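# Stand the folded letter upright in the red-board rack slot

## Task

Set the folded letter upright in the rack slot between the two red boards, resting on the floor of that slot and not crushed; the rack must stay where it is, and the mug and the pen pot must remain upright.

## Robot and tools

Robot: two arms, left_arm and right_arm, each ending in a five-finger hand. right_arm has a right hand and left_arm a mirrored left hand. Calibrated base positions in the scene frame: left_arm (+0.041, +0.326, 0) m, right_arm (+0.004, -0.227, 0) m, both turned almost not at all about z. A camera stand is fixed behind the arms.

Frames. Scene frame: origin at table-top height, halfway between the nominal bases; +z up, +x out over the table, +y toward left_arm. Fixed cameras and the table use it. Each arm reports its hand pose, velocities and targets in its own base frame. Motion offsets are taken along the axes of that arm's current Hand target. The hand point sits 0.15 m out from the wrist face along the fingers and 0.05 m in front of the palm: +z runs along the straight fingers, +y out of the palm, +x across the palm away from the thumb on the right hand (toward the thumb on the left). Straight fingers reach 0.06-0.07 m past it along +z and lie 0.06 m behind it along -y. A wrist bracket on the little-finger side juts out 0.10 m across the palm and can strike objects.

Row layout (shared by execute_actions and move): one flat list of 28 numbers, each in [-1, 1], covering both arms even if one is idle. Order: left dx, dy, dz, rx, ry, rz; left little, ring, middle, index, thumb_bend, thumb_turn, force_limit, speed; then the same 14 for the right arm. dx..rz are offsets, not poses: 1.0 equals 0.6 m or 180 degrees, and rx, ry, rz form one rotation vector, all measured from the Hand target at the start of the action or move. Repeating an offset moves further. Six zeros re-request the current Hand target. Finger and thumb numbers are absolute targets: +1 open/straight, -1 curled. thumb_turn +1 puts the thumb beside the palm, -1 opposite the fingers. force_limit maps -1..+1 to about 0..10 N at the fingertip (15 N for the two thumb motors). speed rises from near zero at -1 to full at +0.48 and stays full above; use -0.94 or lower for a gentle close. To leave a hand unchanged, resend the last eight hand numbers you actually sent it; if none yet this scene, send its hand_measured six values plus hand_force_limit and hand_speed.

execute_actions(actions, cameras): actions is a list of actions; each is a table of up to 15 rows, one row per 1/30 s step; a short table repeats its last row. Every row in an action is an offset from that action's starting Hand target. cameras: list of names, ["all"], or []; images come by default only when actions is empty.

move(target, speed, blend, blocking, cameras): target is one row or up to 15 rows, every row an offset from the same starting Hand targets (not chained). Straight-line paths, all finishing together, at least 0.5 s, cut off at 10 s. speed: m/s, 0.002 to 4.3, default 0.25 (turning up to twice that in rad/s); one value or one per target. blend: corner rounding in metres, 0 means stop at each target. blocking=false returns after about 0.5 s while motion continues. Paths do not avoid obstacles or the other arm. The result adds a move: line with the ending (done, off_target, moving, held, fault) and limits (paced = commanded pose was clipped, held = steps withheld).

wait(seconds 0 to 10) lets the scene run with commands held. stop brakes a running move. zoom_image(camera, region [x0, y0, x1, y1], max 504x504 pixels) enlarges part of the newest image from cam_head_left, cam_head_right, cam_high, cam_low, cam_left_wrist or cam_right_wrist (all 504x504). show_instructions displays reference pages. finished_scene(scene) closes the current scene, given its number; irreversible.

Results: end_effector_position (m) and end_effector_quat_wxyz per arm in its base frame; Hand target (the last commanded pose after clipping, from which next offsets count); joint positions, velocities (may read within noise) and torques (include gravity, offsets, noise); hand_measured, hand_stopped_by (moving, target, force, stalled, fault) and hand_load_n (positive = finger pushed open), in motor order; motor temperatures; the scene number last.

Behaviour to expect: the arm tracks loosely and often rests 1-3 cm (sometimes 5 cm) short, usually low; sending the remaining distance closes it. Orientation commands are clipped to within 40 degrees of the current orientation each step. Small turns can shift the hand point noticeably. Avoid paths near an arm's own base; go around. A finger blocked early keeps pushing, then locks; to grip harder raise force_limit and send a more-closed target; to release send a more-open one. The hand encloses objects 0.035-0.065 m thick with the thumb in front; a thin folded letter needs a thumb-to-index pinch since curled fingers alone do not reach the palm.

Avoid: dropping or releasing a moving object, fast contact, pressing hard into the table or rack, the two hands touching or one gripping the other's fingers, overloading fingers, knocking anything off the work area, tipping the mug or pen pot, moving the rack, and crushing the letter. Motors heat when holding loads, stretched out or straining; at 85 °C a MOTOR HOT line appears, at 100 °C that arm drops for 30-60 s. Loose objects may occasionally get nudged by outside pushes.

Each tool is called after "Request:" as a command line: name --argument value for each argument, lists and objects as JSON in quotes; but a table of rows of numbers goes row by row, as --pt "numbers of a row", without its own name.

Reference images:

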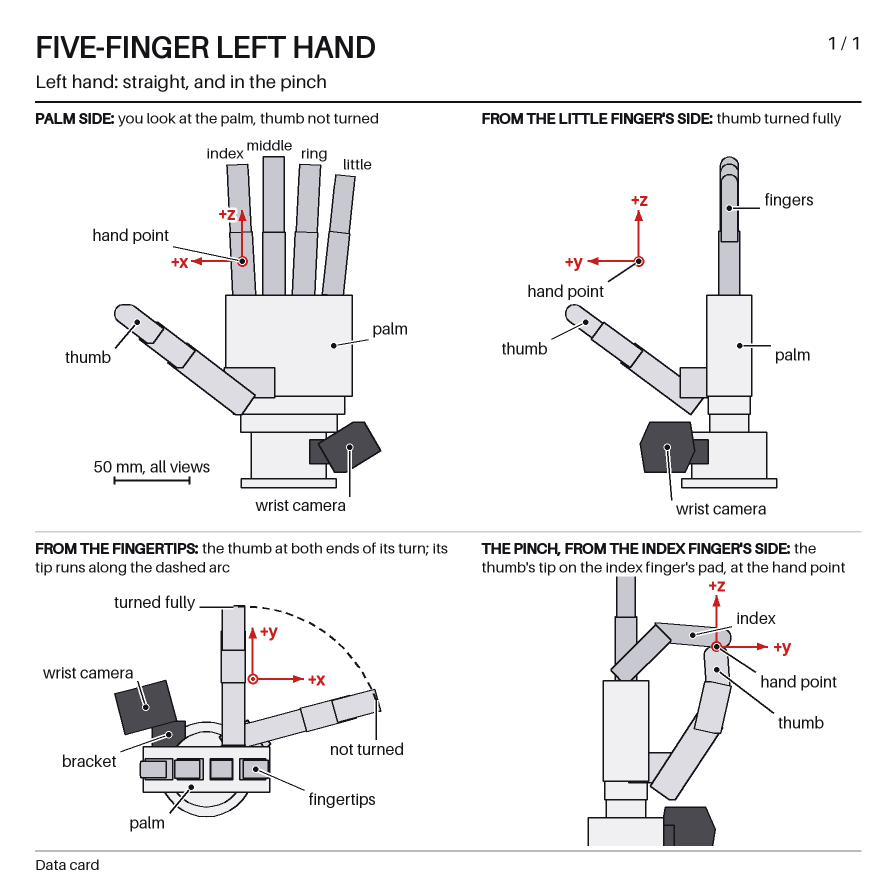

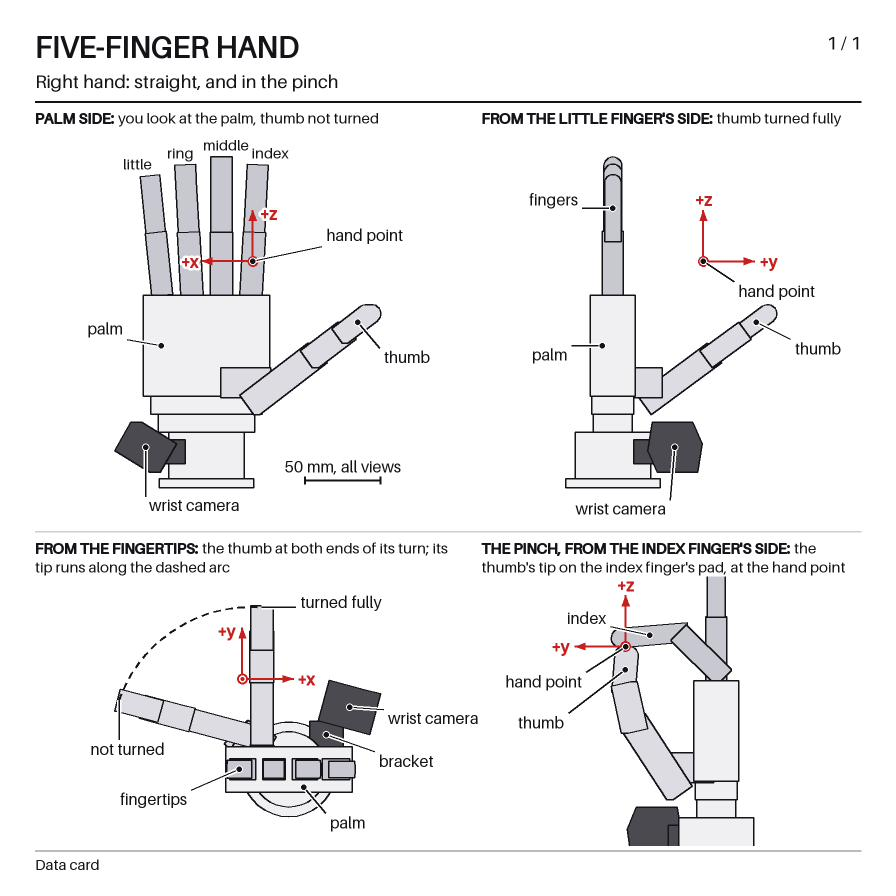

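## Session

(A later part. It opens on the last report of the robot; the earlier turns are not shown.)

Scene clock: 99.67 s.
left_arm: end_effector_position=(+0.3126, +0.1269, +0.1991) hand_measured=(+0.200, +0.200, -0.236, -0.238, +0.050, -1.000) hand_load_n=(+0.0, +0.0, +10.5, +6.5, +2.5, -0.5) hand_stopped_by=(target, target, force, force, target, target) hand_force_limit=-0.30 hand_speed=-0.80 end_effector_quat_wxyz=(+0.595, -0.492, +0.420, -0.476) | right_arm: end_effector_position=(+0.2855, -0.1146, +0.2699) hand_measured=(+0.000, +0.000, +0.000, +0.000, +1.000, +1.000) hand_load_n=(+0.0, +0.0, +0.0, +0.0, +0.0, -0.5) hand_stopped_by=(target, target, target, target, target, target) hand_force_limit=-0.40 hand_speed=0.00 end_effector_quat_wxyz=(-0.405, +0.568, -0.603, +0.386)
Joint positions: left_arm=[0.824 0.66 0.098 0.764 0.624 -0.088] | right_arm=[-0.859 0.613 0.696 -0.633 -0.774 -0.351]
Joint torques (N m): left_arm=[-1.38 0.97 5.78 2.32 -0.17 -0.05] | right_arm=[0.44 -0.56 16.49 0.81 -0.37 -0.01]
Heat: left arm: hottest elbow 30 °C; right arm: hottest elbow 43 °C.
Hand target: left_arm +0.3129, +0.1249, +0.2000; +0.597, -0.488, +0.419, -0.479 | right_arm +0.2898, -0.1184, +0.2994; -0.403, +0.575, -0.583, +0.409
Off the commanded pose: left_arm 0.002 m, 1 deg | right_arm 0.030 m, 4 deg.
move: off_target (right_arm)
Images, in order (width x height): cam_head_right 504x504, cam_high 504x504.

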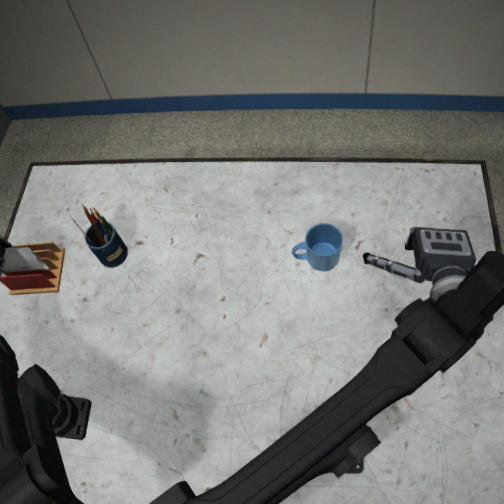

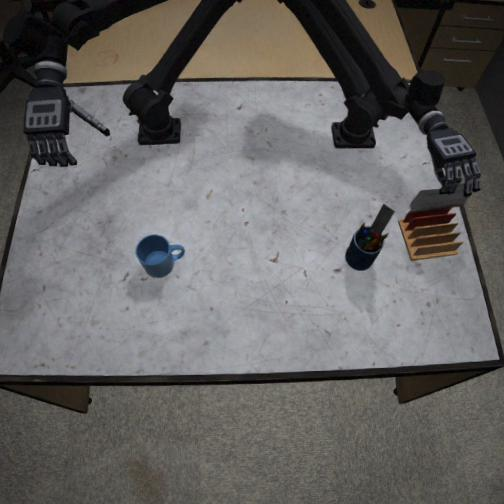

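Request:
move --target '[0.0035,0.1066,-0.0187,0,0,0,0.2,0.2,-0.5,-0.5,0.05,-1,-0.3,-0.8,0,0,0,0,0,0,0,0,0,0,1,1,-0.4,0]' --speed 0.07 --cameras '["cam_high","cam_head_right","cam_low"]'

Request:
zoom_image --camera "cam_high" --region '[405, 180, 480, 255]'

Request:
zoom_image --camera "cam_head_right" --region '[0, 220, 80, 300]'

Request:
zoom_image --camera "cam_low" --region '[190, 185, 260, 255]'

Scene clock: 101.00 s.
left_arm: end_effector_position=(+0.3126, +0.1272, +0.1620) hand_measured=(+0.200, +0.200, -0.236, -0.238, +0.050, -1.000) hand_load_n=(-0.5, -0.5, +10.5, +6.5, +2.5, -0.5) hand_stopped_by=(target, target, force, force, target, target) hand_force_limit=-0.30 hand_speed=-0.80 end_effector_quat_wxyz=(+0.591, -0.498, +0.419, -0.476) | right_arm: end_effector_position=(+0.2855, -0.1146, +0.2699) hand_measured=(+0.000, +0.000, +0.000, +0.000, +1.000, +1.000) hand_load_n=(+0.0, +0.0, +0.5, +0.0, +0.0, -0.5) hand_stopped_by=(target, target, target, target, target, target) hand_force_limit=-0.40 hand_speed=0.00 end_effector_quat_wxyz=(-0.405, +0.568, -0.603, +0.386)
Joint positions: left_arm=[0.823 0.9 0.036 1.052 0.621 -0.088] | right_arm=[-0.859 0.613 0.696 -0.633 -0.774 -0.351]
Joint torques (N m): left_arm=[-1.03 -0.97 4.79 1.48 -0.12 0.01] | right_arm=[0.62 -0.56 16.47 0.83 -0.37 -0.01]
Heat: left arm: hottest elbow 30 °C; right arm: hottest elbow 44 °C.
Hand target: left_arm +0.3125, +0.1272, +0.1634; +0.593, -0.497, +0.419, -0.476 (not the last commanded pose) | right_arm +0.2898, -0.1184, +0.2994; -0.403, +0.575, -0.583, +0.409
Off the commanded pose: left_arm 0.027 m, 1 deg | right_arm 0.030 m, 4 deg.
move: held (left_arm; a check stopped the path), off_target (right_arm); limits=held
pose unreachable (left arm): on one or more control steps of this call, first in action 0 (counted from 0), this arm could not follow its commanded pose, so it was not sent that pose on those steps. It may still have moved: this result reports where it is.
cause: moving toward the commanded pose would bring two parts of the arm too close to each other (joints 2 (shoulder) and 3 (elbow) lie between them).
Images, in order (width x height): cam_head_right 504x504, cam_high 504x504, cam_low 504x504.

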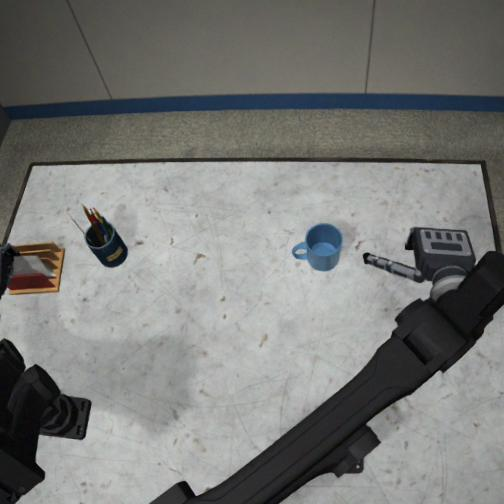

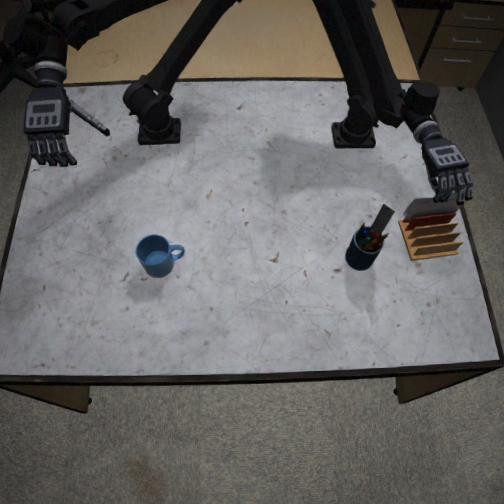

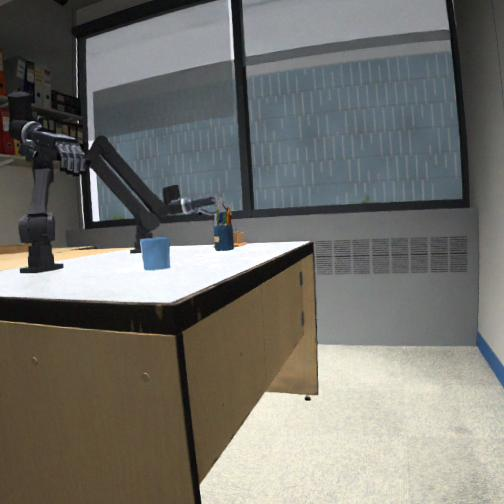

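Scaled by 6.720 from the camera's 504x504 image, which has a finer 720x720 frame.

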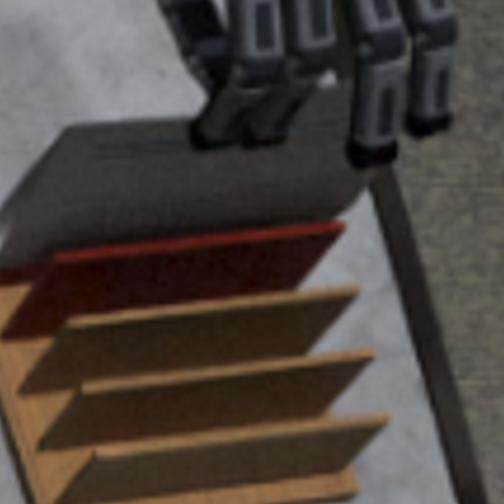

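Scaled by 6.300 from the camera's 504x504 image, which has a finer 720x720 frame.

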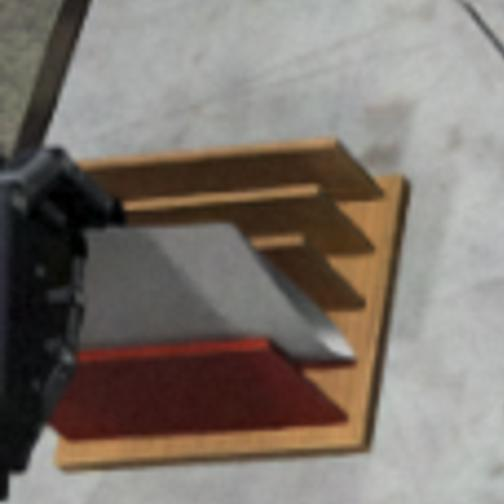

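Scaled by 7.200 from the camera's 504x504 image, which has a finer 720x720 frame.

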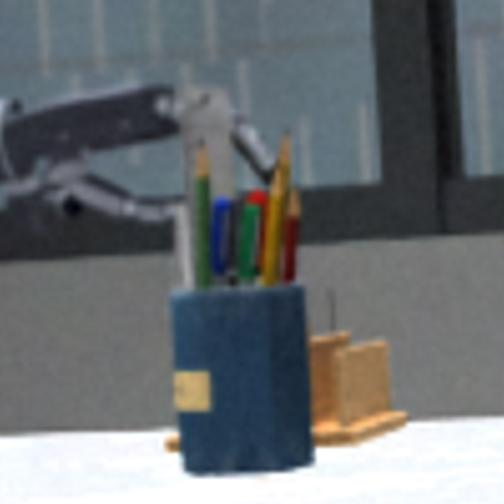

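Request:
move --target '[-0.0005,-0.0198,0.0031,0.0006,0.0247,-0.0039,0.2,0.2,-0.5,-0.5,0.05,-1,-0.3,-0.8,0,0,0,0,0,0,0,0,0,0,1,1,-0.4,0]' --speed 0.06 --cameras '["cam_high","cam_head_right","cam_low"]'

Request:
zoom_image --camera "cam_high" --region '[405, 180, 480, 255]'

Request:
zoom_image --camera "cam_head_right" --region '[0, 220, 80, 300]'

Scene clock: 104.27 s.
left_arm: end_effector_position=(+0.3050, +0.1164, +0.1567) hand_measured=(+0.200, +0.200, -0.236, -0.238, +0.050, -1.000) hand_load_n=(+0.0, +0.0, +10.5, +7.0, +2.5, -0.5) hand_stopped_by=(target, target, force, force, target, target) hand_force_limit=-0.30 hand_speed=-0.80 end_effector_quat_wxyz=(+0.561, -0.492, +0.440, -0.499) | right_arm: end_effector_position=(+0.2855, -0.1146, +0.2699) hand_measured=(+0.000, +0.000, +0.000, +0.000, +1.000, +1.000) hand_load_n=(+0.0, +0.0, +0.0, +0.0, +0.0, +0.0) hand_stopped_by=(target, target, target, target, target, target) hand_force_limit=-0.40 hand_speed=0.00 end_effector_quat_wxyz=(-0.405, +0.568, -0.603, +0.386)
Joint positions: left_arm=[0.882 0.9 0.036 1.041 0.759 -0.119] | right_arm=[-0.859 0.613 0.696 -0.633 -0.774 -0.351]
Joint torques (N m): left_arm=[-0.44 -0.85 7.65 1.24 -0.01 -0.11] | right_arm=[0.56 -0.56 16.47 0.81 -0.37 0]
Heat: left arm: hottest elbow 30 °C; right arm: hottest elbow 44 °C.
Hand target: left_arm +0.3125, +0.1271, +0.1755; +0.573, -0.480, +0.438, -0.499 | right_arm +0.2898, -0.1184, +0.2994; -0.403, +0.575, -0.583, +0.409
Off the commanded pose: left_arm 0.023 m, 2 deg | right_arm 0.030 m, 4 deg.
move: off_target (left_arm, right_arm)
Images, in order (width x height): cam_head_right 504x504, cam_high 504x504, cam_low 504x504.

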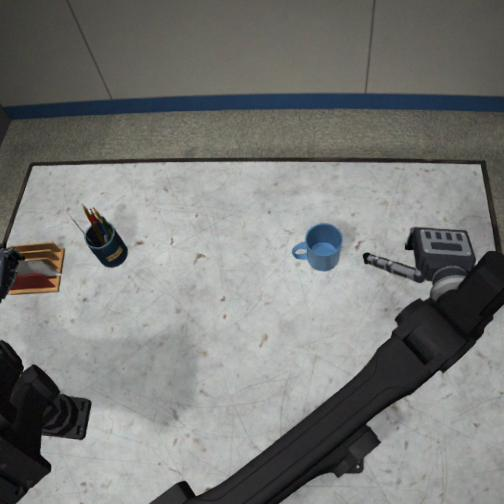

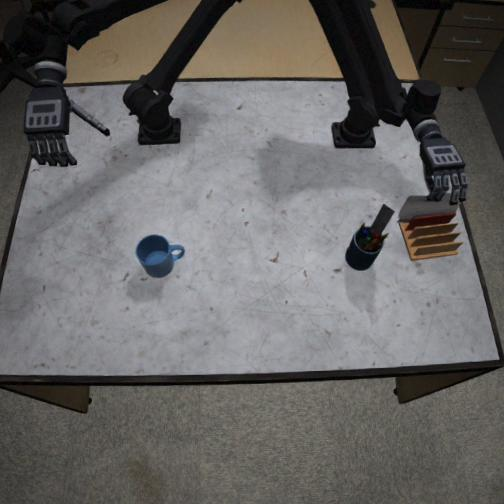

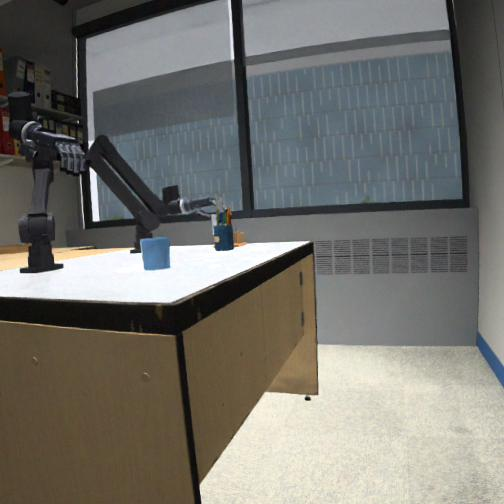

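Scaled by 6.720 from the camera's 504x504 image, which has a finer 720x720 frame.

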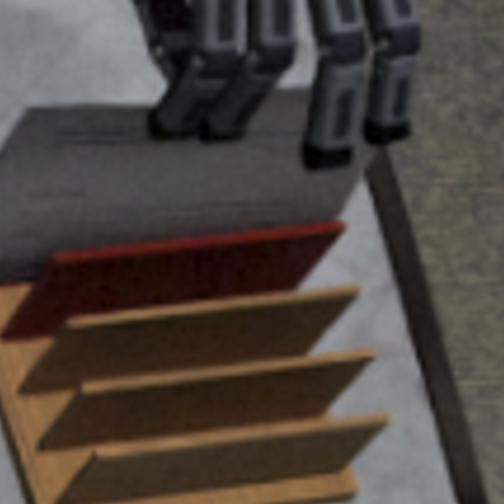

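Scaled by 6.300 from the camera's 504x504 image, which has a finer 720x720 frame.

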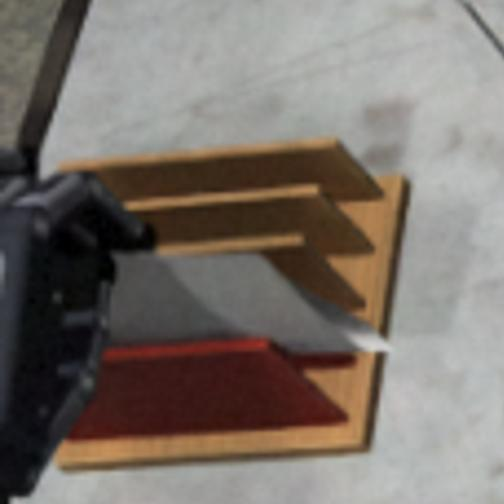

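Request:
move --target '[0,-0.0192,0.0064,0,0,0,0.2,0.2,-0.5,-0.5,0.05,-1,-0.3,-0.8,0,0,0,0,0,0,0,0,0,0,1,1,-0.4,0]' --speed 0.06 --cameras '["cam_high","cam_head_right"]'

Request:
zoom_image --camera "cam_high" --region '[405, 180, 480, 255]'

Request:
zoom_image --camera "cam_head_right" --region '[0, 220, 80, 300]'

Scene clock: 105.43 s.
left_arm: end_effector_position=(+0.3046, +0.1158, +0.1642) hand_measured=(+0.200, +0.200, -0.236, -0.238, +0.050, -1.000) hand_load_n=(+0.0, +0.0, +10.5, +6.5, +3.0, -0.5) hand_stopped_by=(target, target, force, force, target, target) hand_force_limit=-0.30 hand_speed=-0.80 end_effector_quat_wxyz=(+0.558, -0.496, +0.440, -0.499) | right_arm: end_effector_position=(+0.2855, -0.1146, +0.2699) hand_measured=(+0.000, +0.000, +0.000, +0.000, +1.000, +1.000) hand_load_n=(+0.0, +0.0, +0.0, +0.0, +0.0, +0.0) hand_stopped_by=(target, target, target, target, target, target) hand_force_limit=-0.40 hand_speed=0.00 end_effector_quat_wxyz=(-0.405, +0.568, -0.603, +0.386)
Joint positions: left_arm=[0.882 0.819 0.05 0.938 0.759 -0.121] | right_arm=[-0.859 0.613 0.696 -0.633 -0.774 -0.351]
Joint torques (N m): left_arm=[-0.91 -0.32 8.68 1.22 -0.26 -0.04] | right_arm=[0.5 -0.62 16.5 0.8 -0.37 -0.01]
Heat: left arm: hottest elbow 30 °C; right arm: hottest elbow 44 °C.
Hand target: left_arm +0.3146, +0.1272, +0.1874; +0.574, -0.480, +0.438, -0.499 | right_arm +0.2898, -0.1184, +0.2994; -0.403, +0.575, -0.583, +0.409
Off the commanded pose: left_arm 0.028 m, 3 deg | right_arm 0.030 m, 4 deg.
move: off_target (left_arm, right_arm)
Images, in order (width x height): cam_head_right 504x504, cam_high 504x504.

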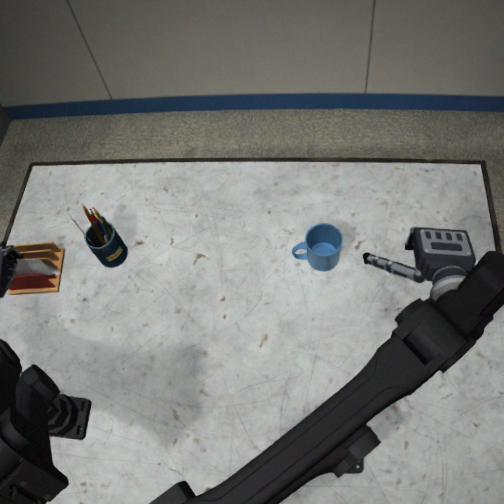

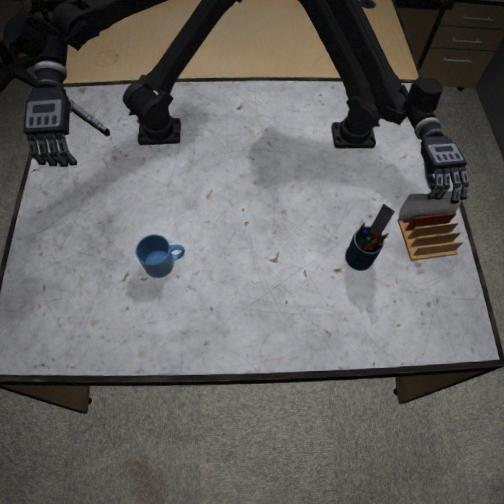

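Scaled by 6.720 from the camera's 504x504 image, which has a finer 720x720 frame.

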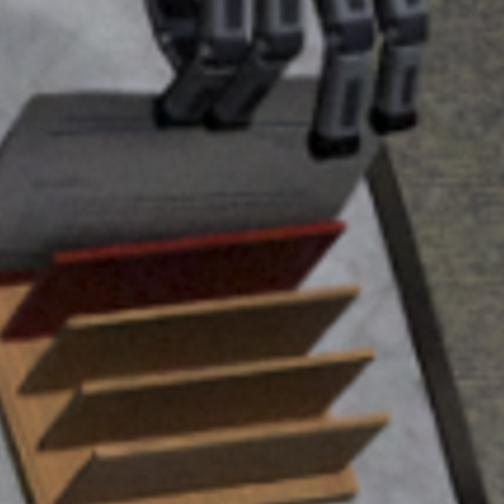

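Scaled by 6.300 from the camera's 504x504 image, which has a finer 720x720 frame.

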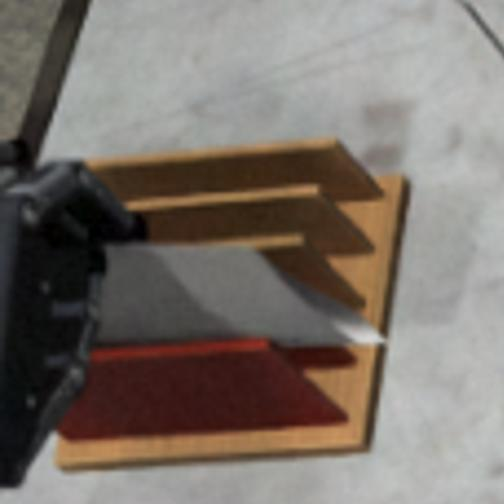

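Request:
move --target '[-0.0003,-0.0329,0.0052,0,0,0,0.2,0.2,-0.5,-0.5,0.05,-1,-0.3,-0.8,0,0,0,0,0,0,0,0,0,0,1,1,-0.4,0]' --speed 0.06 --cameras '["cam_high","cam_head_right"]'

Request:
zoom_image --camera "cam_high" --region '[405, 180, 480, 255]'

Request:
zoom_image --camera "cam_head_right" --region '[0, 220, 80, 300]'

Scene clock: 106.53 s.
left_arm: end_effector_position=(+0.3050, +0.1164, +0.1803) hand_measured=(+0.200, +0.200, -0.236, -0.238, +0.050, -1.000) hand_load_n=(+0.0, +0.0, +10.5, +6.5, +2.5, -0.5) hand_stopped_by=(target, target, force, force, target, target) hand_force_limit=-0.30 hand_speed=-0.80 end_effector_quat_wxyz=(+0.557, -0.498, +0.439, -0.499) | right_arm: end_effector_position=(+0.2855, -0.1146, +0.2699) hand_measured=(+0.000, +0.000, +0.000, +0.000, +1.000, +1.000) hand_load_n=(+0.0, +0.5, +0.0, +0.0, +0.0, -0.5) hand_stopped_by=(target, target, target, target, target, target) hand_force_limit=-0.40 hand_speed=0.00 end_effector_quat_wxyz=(-0.405, +0.568, -0.603, +0.386)
Joint positions: left_arm=[0.882 0.709 0.082 0.791 0.759 -0.121] | right_arm=[-0.859 0.613 0.696 -0.633 -0.774 -0.351]
Joint torques (N m): left_arm=[-1.14 0.09 9.51 1.33 -0.28 -0.04] | right_arm=[0.44 -0.56 16.49 0.83 -0.37 0]
Heat: left arm: hottest elbow 30 °C; right arm: hottest elbow 44 °C.
Hand target: left_arm +0.3146, +0.1268, +0.2074; +0.573, -0.480, +0.438, -0.499 | right_arm +0.2898, -0.1184, +0.2994; -0.403, +0.575, -0.583, +0.409
Off the commanded pose: left_arm 0.031 m, 3 deg | right_arm 0.030 m, 4 deg.
move: off_target (left_arm, right_arm)
Images, in order (width x height): cam_head_right 504x504, cam_high 504x504.

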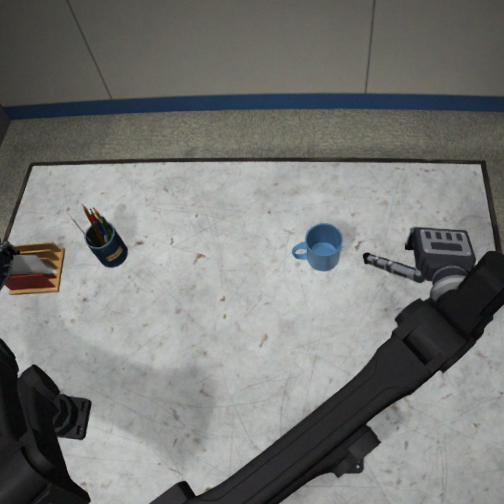

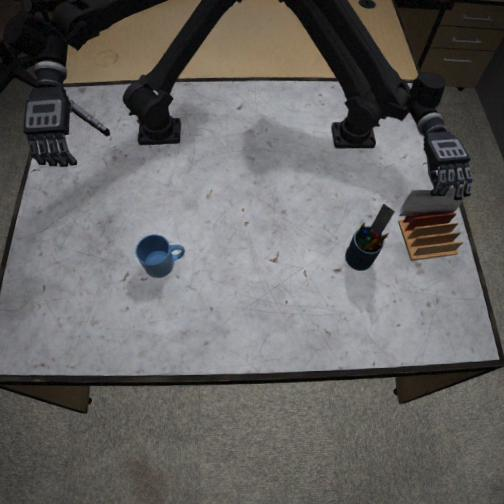

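Scaled by 6.720 from the camera's 504x504 image, which has a finer 720x720 frame.

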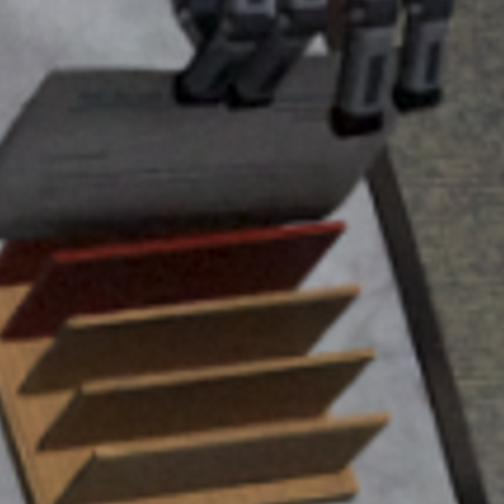

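Scaled by 6.300 from the camera's 504x504 image, which has a finer 720x720 frame.

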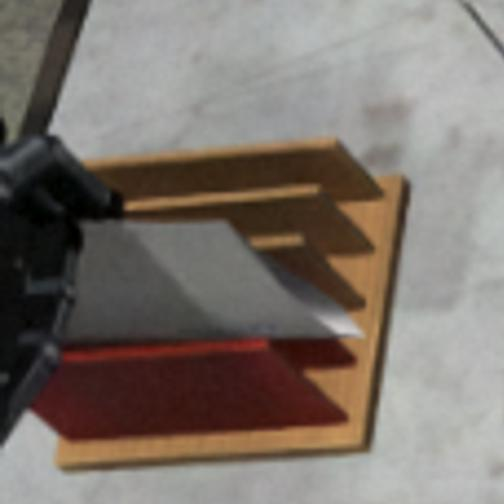

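Request:
move --target '[0.0022,0.0938,-0.0148,0,0,0,0.2,0.2,-0.5,-0.5,0.05,-1,-0.3,-0.8,0,0,0,0,0,0,0,0,0,0,1,1,-0.4,0]' --speed 0.07 --cameras '["cam_high","cam_head_right"]'

Request:
zoom_image --camera "cam_high" --region '[405, 180, 480, 255]'

Request:
zoom_image --camera "cam_head_right" --region '[0, 220, 80, 300]'

Scene clock: 108.13 s.
left_arm: end_effector_position=(+0.3154, +0.1296, +0.1510) hand_measured=(+0.200, +0.200, -0.236, -0.238, +0.050, -1.000) hand_load_n=(+0.0, +0.0, +10.5, +6.5, +2.5, -0.5) hand_stopped_by=(target, target, force, force, target, target) hand_force_limit=-0.30 hand_speed=-0.80 end_effector_quat_wxyz=(+0.573, -0.482, +0.438, -0.497) | right_arm: end_effector_position=(+0.2855, -0.1146, +0.2699) hand_measured=(+0.000, +0.000, +0.000, +0.000, +1.000, +1.000) hand_load_n=(+0.0, +0.0, +0.0, +0.0, +0.0, +0.0) hand_stopped_by=(target, target, target, target, target, target) hand_force_limit=-0.40 hand_speed=0.00 end_effector_quat_wxyz=(-0.405, +0.568, -0.603, +0.386)
Joint positions: left_arm=[0.88 1.12 0.055 1.273 0.751 -0.119] | right_arm=[-0.859 0.613 0.696 -0.633 -0.774 -0.351]
Joint torques (N m): left_arm=[-1.2 -1.38 3.33 2.18 -0.13 -0.04] | right_arm=[0.62 -0.56 16.49 0.77 -0.36 -0.01]
Heat: left arm: hottest elbow 30 °C; right arm: hottest elbow 44 °C.
Hand target: left_arm +0.3146, +0.1269, +0.1505; +0.574, -0.480, +0.438, -0.499 | right_arm +0.2898, -0.1184, +0.2994; -0.403, +0.575, -0.583, +0.409
Off the commanded pose: left_arm 0.003 m, 0 deg | right_arm 0.030 m, 4 deg.
move: off_target (right_arm)
Images, in order (width x height): cam_head_right 504x504, cam_high 504x504.

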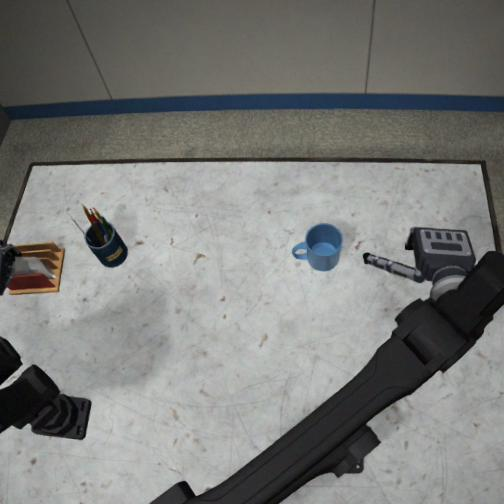

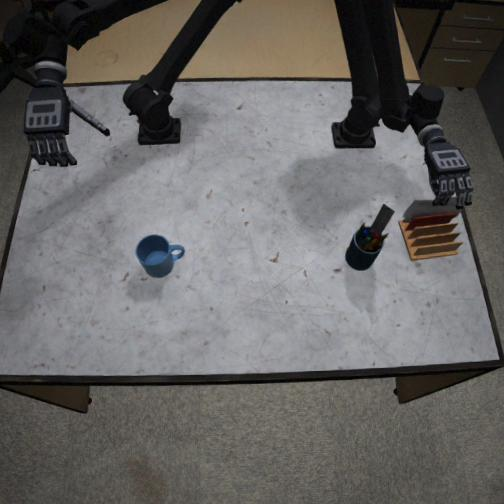

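Scaled by 6.720 from the camera's 504x504 image, which has a finer 720x720 frame.

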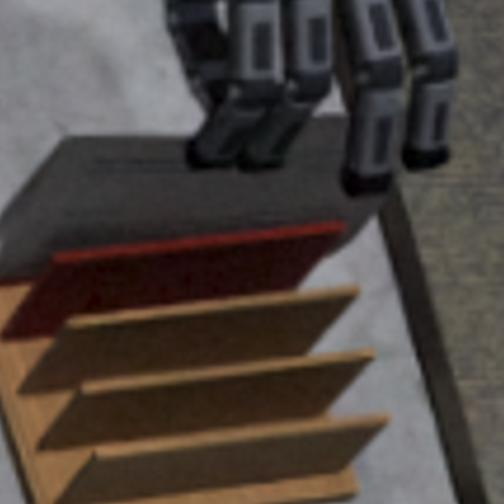

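Scaled by 6.300 from the camera's 504x504 image, which has a finer 720x720 frame.

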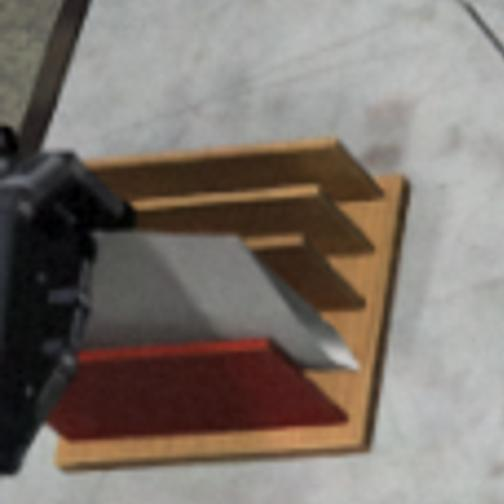

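Request:
move --target '[0.0041,0.0424,-0.0087,0,0,0,0.2,0.2,-0.5,-0.5,0.05,-1,-0.3,-0.8,0,0,0,0,0,0,0,0,0,0,1,1,-0.4,0]' --speed 0.05 --cameras '["cam_high","cam_head_right","cam_low"]'

Request:
zoom_image --camera "cam_high" --region '[405, 180, 480, 255]'

Request:
zoom_image --camera "cam_head_right" --region '[0, 220, 80, 300]'

Request:
zoom_image --camera "cam_low" --region '[190, 185, 260, 255]'

Scene clock: 109.43 s.
left_arm: end_effector_position=(+0.3143, +0.1283, +0.1231) hand_measured=(+0.200, +0.200, -0.236, -0.238, +0.050, -1.000) hand_load_n=(+0.0, +0.0, +10.5, +6.5, +2.5, -0.5) hand_stopped_by=(target, target, force, force, target, target) hand_force_limit=-0.30 hand_speed=-0.80 end_effector_quat_wxyz=(+0.570, -0.486, +0.438, -0.497) | right_arm: end_effector_position=(+0.2855, -0.1146, +0.2699) hand_measured=(+0.000, +0.000, +0.000, +0.000, +1.000, +1.000) hand_load_n=(+0.0, +0.0, +0.0, +0.5, +0.0, +0.0) hand_stopped_by=(target, target, target, target, target, target) hand_force_limit=-0.40 hand_speed=0.00 end_effector_quat_wxyz=(-0.405, +0.568, -0.603, +0.386)
Joint positions: left_arm=[0.88 1.403 0.032 1.57 0.75 -0.119] | right_arm=[-0.859 0.613 0.696 -0.633 -0.774 -0.351]
Joint torques (N m): left_arm=[-1.49 -3.66 1.58 2.22 -0.24 0.01] | right_arm=[0.67 -0.62 16.47 0.81 -0.36 -0.01]
Motor temperatures (°C): left_arm=[26 26 30 23 26 24] | right_arm=[24 25 45 25 24 26]
Heat: left arm: hottest elbow 30 °C; right arm: hottest elbow 45 °C.
Hand target: left_arm +0.3136, +0.1250, +0.1245; +0.574, -0.480, +0.438, -0.499 | right_arm +0.2898, -0.1184, +0.2994; -0.403, +0.575, -0.583, +0.409
Off the commanded pose: left_arm 0.004 m, 1 deg | right_arm 0.030 m, 4 deg.
joint sent to its limit (left arm) — joint 4 (wrist pitch), upper limit. The joint targets still meet the commanded pose.
move: off_target (right_arm)
Images, in order (width x height): cam_head_right 504x504, cam_high 504x504, cam_low 504x504.

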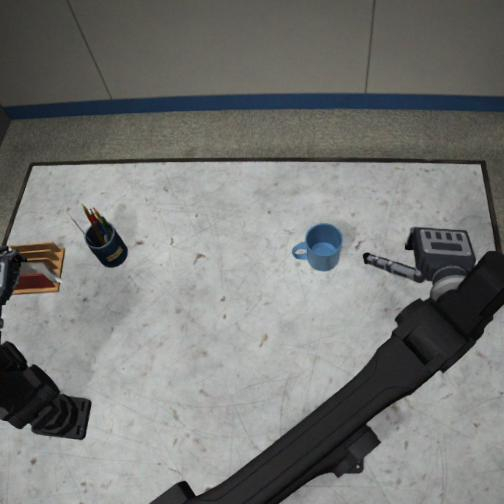

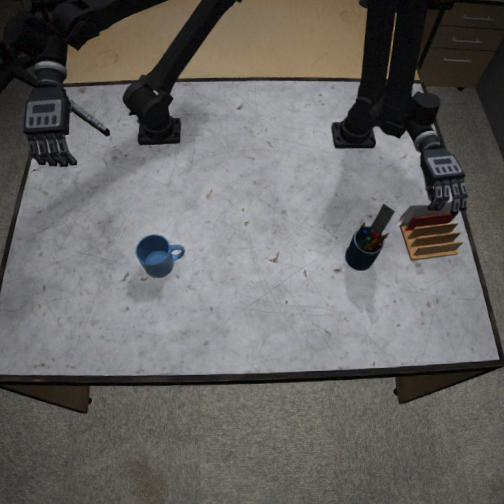

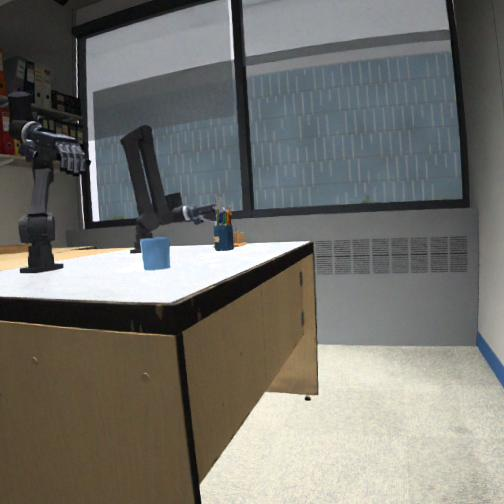

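Scaled by 6.720 from the camera's 504x504 image, which has a finer 720x720 frame.

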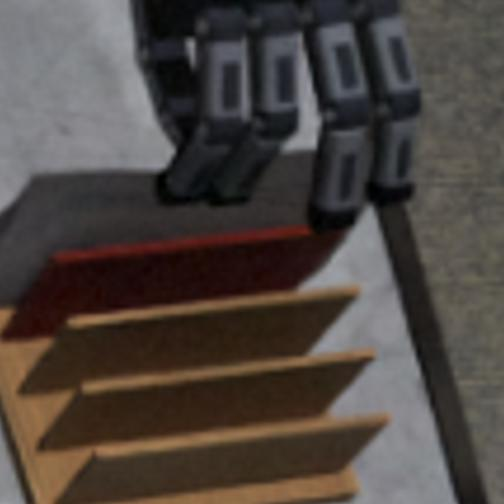

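Scaled by 6.300 from the camera's 504x504 image, which has a finer 720x720 frame.

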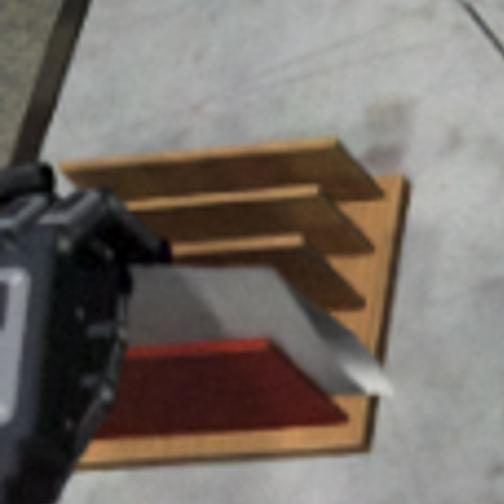

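Scaled by 7.200 from the camera's 504x504 image, which has a finer 720x720 frame.

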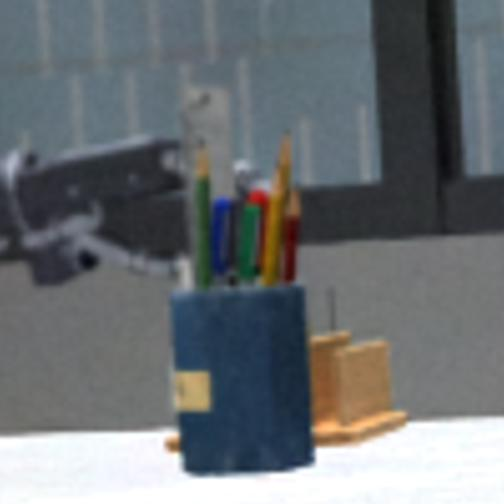

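Request:
wait --seconds 0.1 --cameras '["cam_left_wrist","cam_head_left","cam_head_right","cam_high"]'

Request:
zoom_image --camera "cam_left_wrist" --region '[0, 200, 260, 460]'

Request:
zoom_image --camera "cam_head_right" --region '[20, 250, 70, 300]'

Request:
zoom_image --camera "cam_head_left" --region '[0, 220, 60, 310]'

Scene clock: 109.97 s.
left_arm: end_effector_position=(+0.3143, +0.1283, +0.1231) hand_measured=(+0.200, +0.200, -0.236, -0.238, +0.050, -1.000) hand_load_n=(+0.0, +0.0, +10.5, +7.0, +2.5, -0.5) hand_stopped_by=(target, target, force, force, target, target) hand_force_limit=-0.30 hand_speed=-0.80 end_effector_quat_wxyz=(+0.570, -0.486, +0.438, -0.497) | right_arm: end_effector_position=(+0.2855, -0.1146, +0.2699) hand_measured=(+0.000, +0.000, +0.000, +0.000, +1.000, +1.000) hand_load_n=(+0.0, +0.0, +0.0, -0.5, +0.0, -0.5) hand_stopped_by=(target, target, target, target, target, target) hand_force_limit=-0.40 hand_speed=0.00 end_effector_quat_wxyz=(-0.405, +0.568, -0.603, +0.386)
Joint positions: left_arm=[0.88 1.403 0.032 1.57 0.75 -0.119] | right_arm=[-0.859 0.613 0.696 -0.633 -0.774 -0.351]
Joint torques (N m): left_arm=[-1.49 -3.55 1.59 2.19 -0.23 0] | right_arm=[0.56 -0.62 16.5 0.83 -0.37 0]
Heat: left arm: hottest elbow 30 °C; right arm: hottest elbow 45 °C.
Hand target: left_arm +0.3136, +0.1250, +0.1245; +0.574, -0.480, +0.438, -0.499 | right_arm +0.2898, -0.1184, +0.2994; -0.403, +0.575, -0.583, +0.409
Off the commanded pose: left_arm 0.004 m, 1 deg | right_arm 0.030 m, 4 deg.
wait: 0.10 s; at rest from the start
Images, in order (width x height): cam_head_left 504x504, cam_head_right 504x504, cam_high 504x504, cam_left_wrist 504x504.

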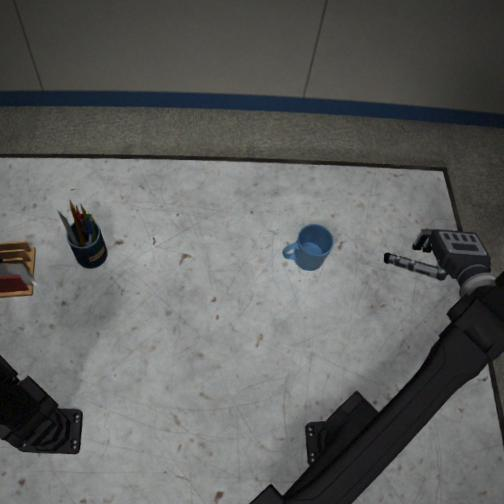

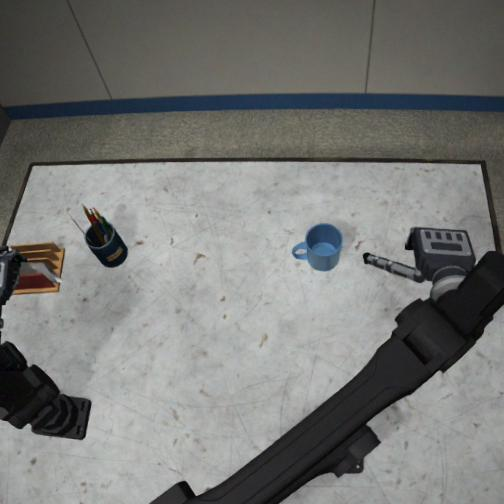

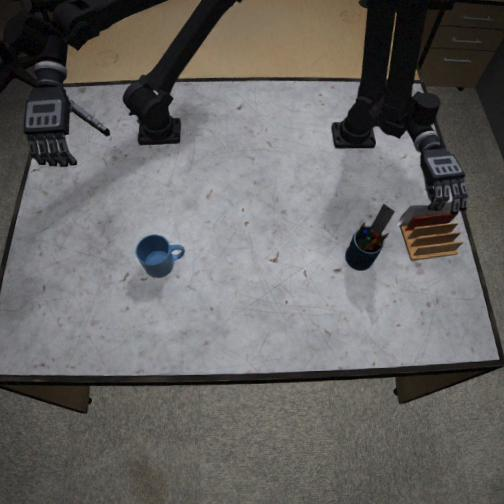

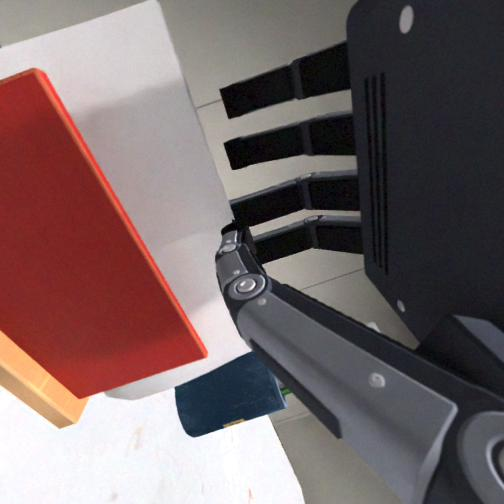

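Scaled by 1.938 from the camera's 504x504 image, which has a finer 720x720 frame.

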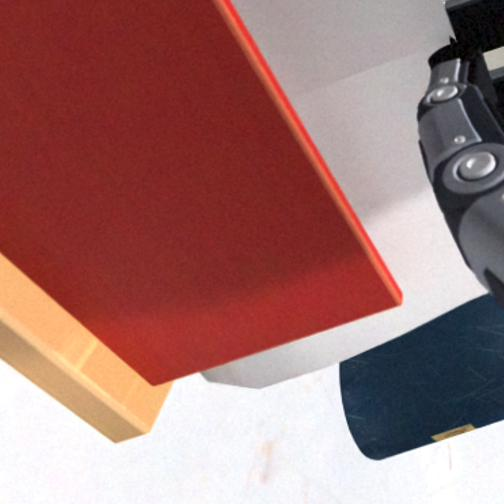

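Scaled by 10.080 from the camera's 504x504 image, which has a finer 720x720 frame.

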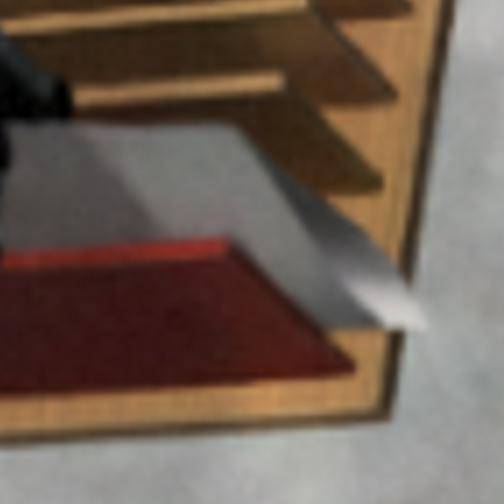

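Scaled by 5.600 from the camera's 504x504 image, which has a finer 720x720 frame.

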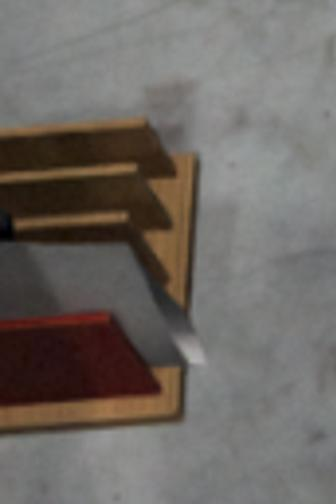

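Request:
move --target '[0.0084,0.0062,-0.002,0,0,0,0.2,0.2,-0.5,-0.5,0.05,-1,-0.3,-0.8,0,0,0,0,0,0,0,0,0,0,1,1,-0.4,0]' --speed 0.04 --cameras '["cam_head_left","cam_head_right","cam_left_wrist"]'

Request:
zoom_image --camera "cam_head_right" --region '[20, 250, 70, 300]'

Scene clock: 110.70 s.
left_arm: end_effector_position=(+0.3152, +0.1273, +0.1233) hand_measured=(+0.200, +0.200, -0.236, -0.238, +0.050, -1.000) hand_load_n=(+0.0, +0.0, +10.5, +6.5, +2.5, -0.5) hand_stopped_by=(target, target, force, force, target, target) hand_force_limit=-0.30 hand_speed=-0.80 end_effector_quat_wxyz=(+0.570, -0.486, +0.438, -0.498) | right_arm: end_effector_position=(+0.2855, -0.1146, +0.2699) hand_measured=(+0.000, +0.000, +0.000, +0.000, +1.000, +1.000) hand_load_n=(+0.0, +0.0, +0.0, +0.0, +0.0, -0.5) hand_stopped_by=(target, target, target, target, target, target) hand_force_limit=-0.40 hand_speed=0.00 end_effector_quat_wxyz=(-0.405, +0.568, -0.603, +0.386)
Joint positions: left_arm=[0.873 1.403 0.032 1.57 0.744 -0.119] | right_arm=[-0.859 0.613 0.696 -0.633 -0.774 -0.351]
Joint torques (N m): left_arm=[-1.44 -3.55 1.31 2.14 -0.28 0.09] | right_arm=[0.56 -0.5 16.46 0.83 -0.36 -0.01]
Heat: left arm: hottest elbow 30 °C; right arm: hottest elbow 45 °C.
Hand target: left_arm +0.3136, +0.1231, +0.1232; +0.572, -0.482, +0.440, -0.497 (not the last commanded pose) | right_arm +0.2898, -0.1184, +0.2994; -0.403, +0.575, -0.583, +0.409
Off the commanded pose: left_arm 0.008 m, 1 deg | right_arm 0.030 m, 4 deg.
move: held (left_arm; a check stopped the path), off_target (right_arm); limits=held
pose unreachable (left arm): on one or more control steps of this call, first in action 0 (counted from 0), this arm could not follow its commanded pose, so it was not sent that pose on those steps. It may still have moved: this result reports where it is.
cause: moving toward the commanded pose would bring two parts of the arm too close to each other (joints 2 (shoulder) and 3 (elbow) lie between them).
Images, in order (width x height): cam_head_left 504x504, cam_head_right 504x504, cam_left_wrist 504x504.

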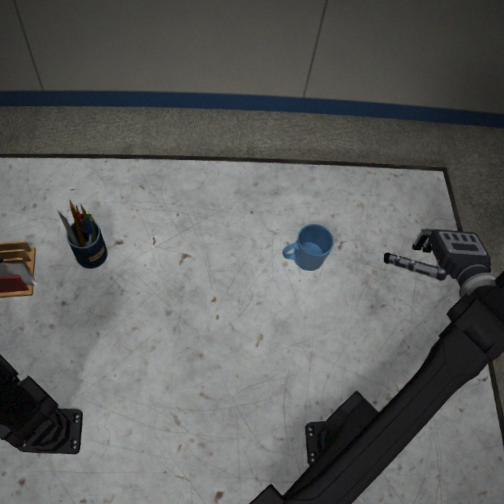

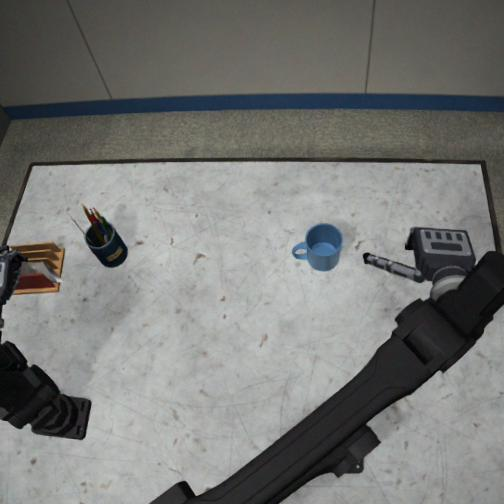

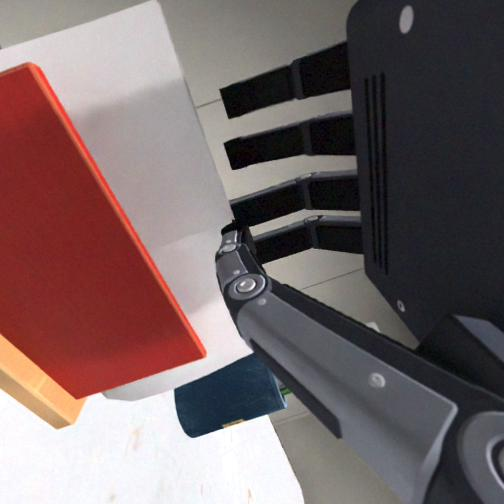

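Scaled by 10.080 from the camera's 504x504 image, which has a finer 720x720 frame.

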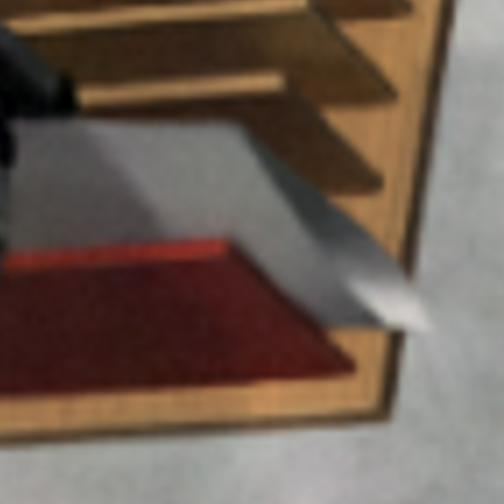

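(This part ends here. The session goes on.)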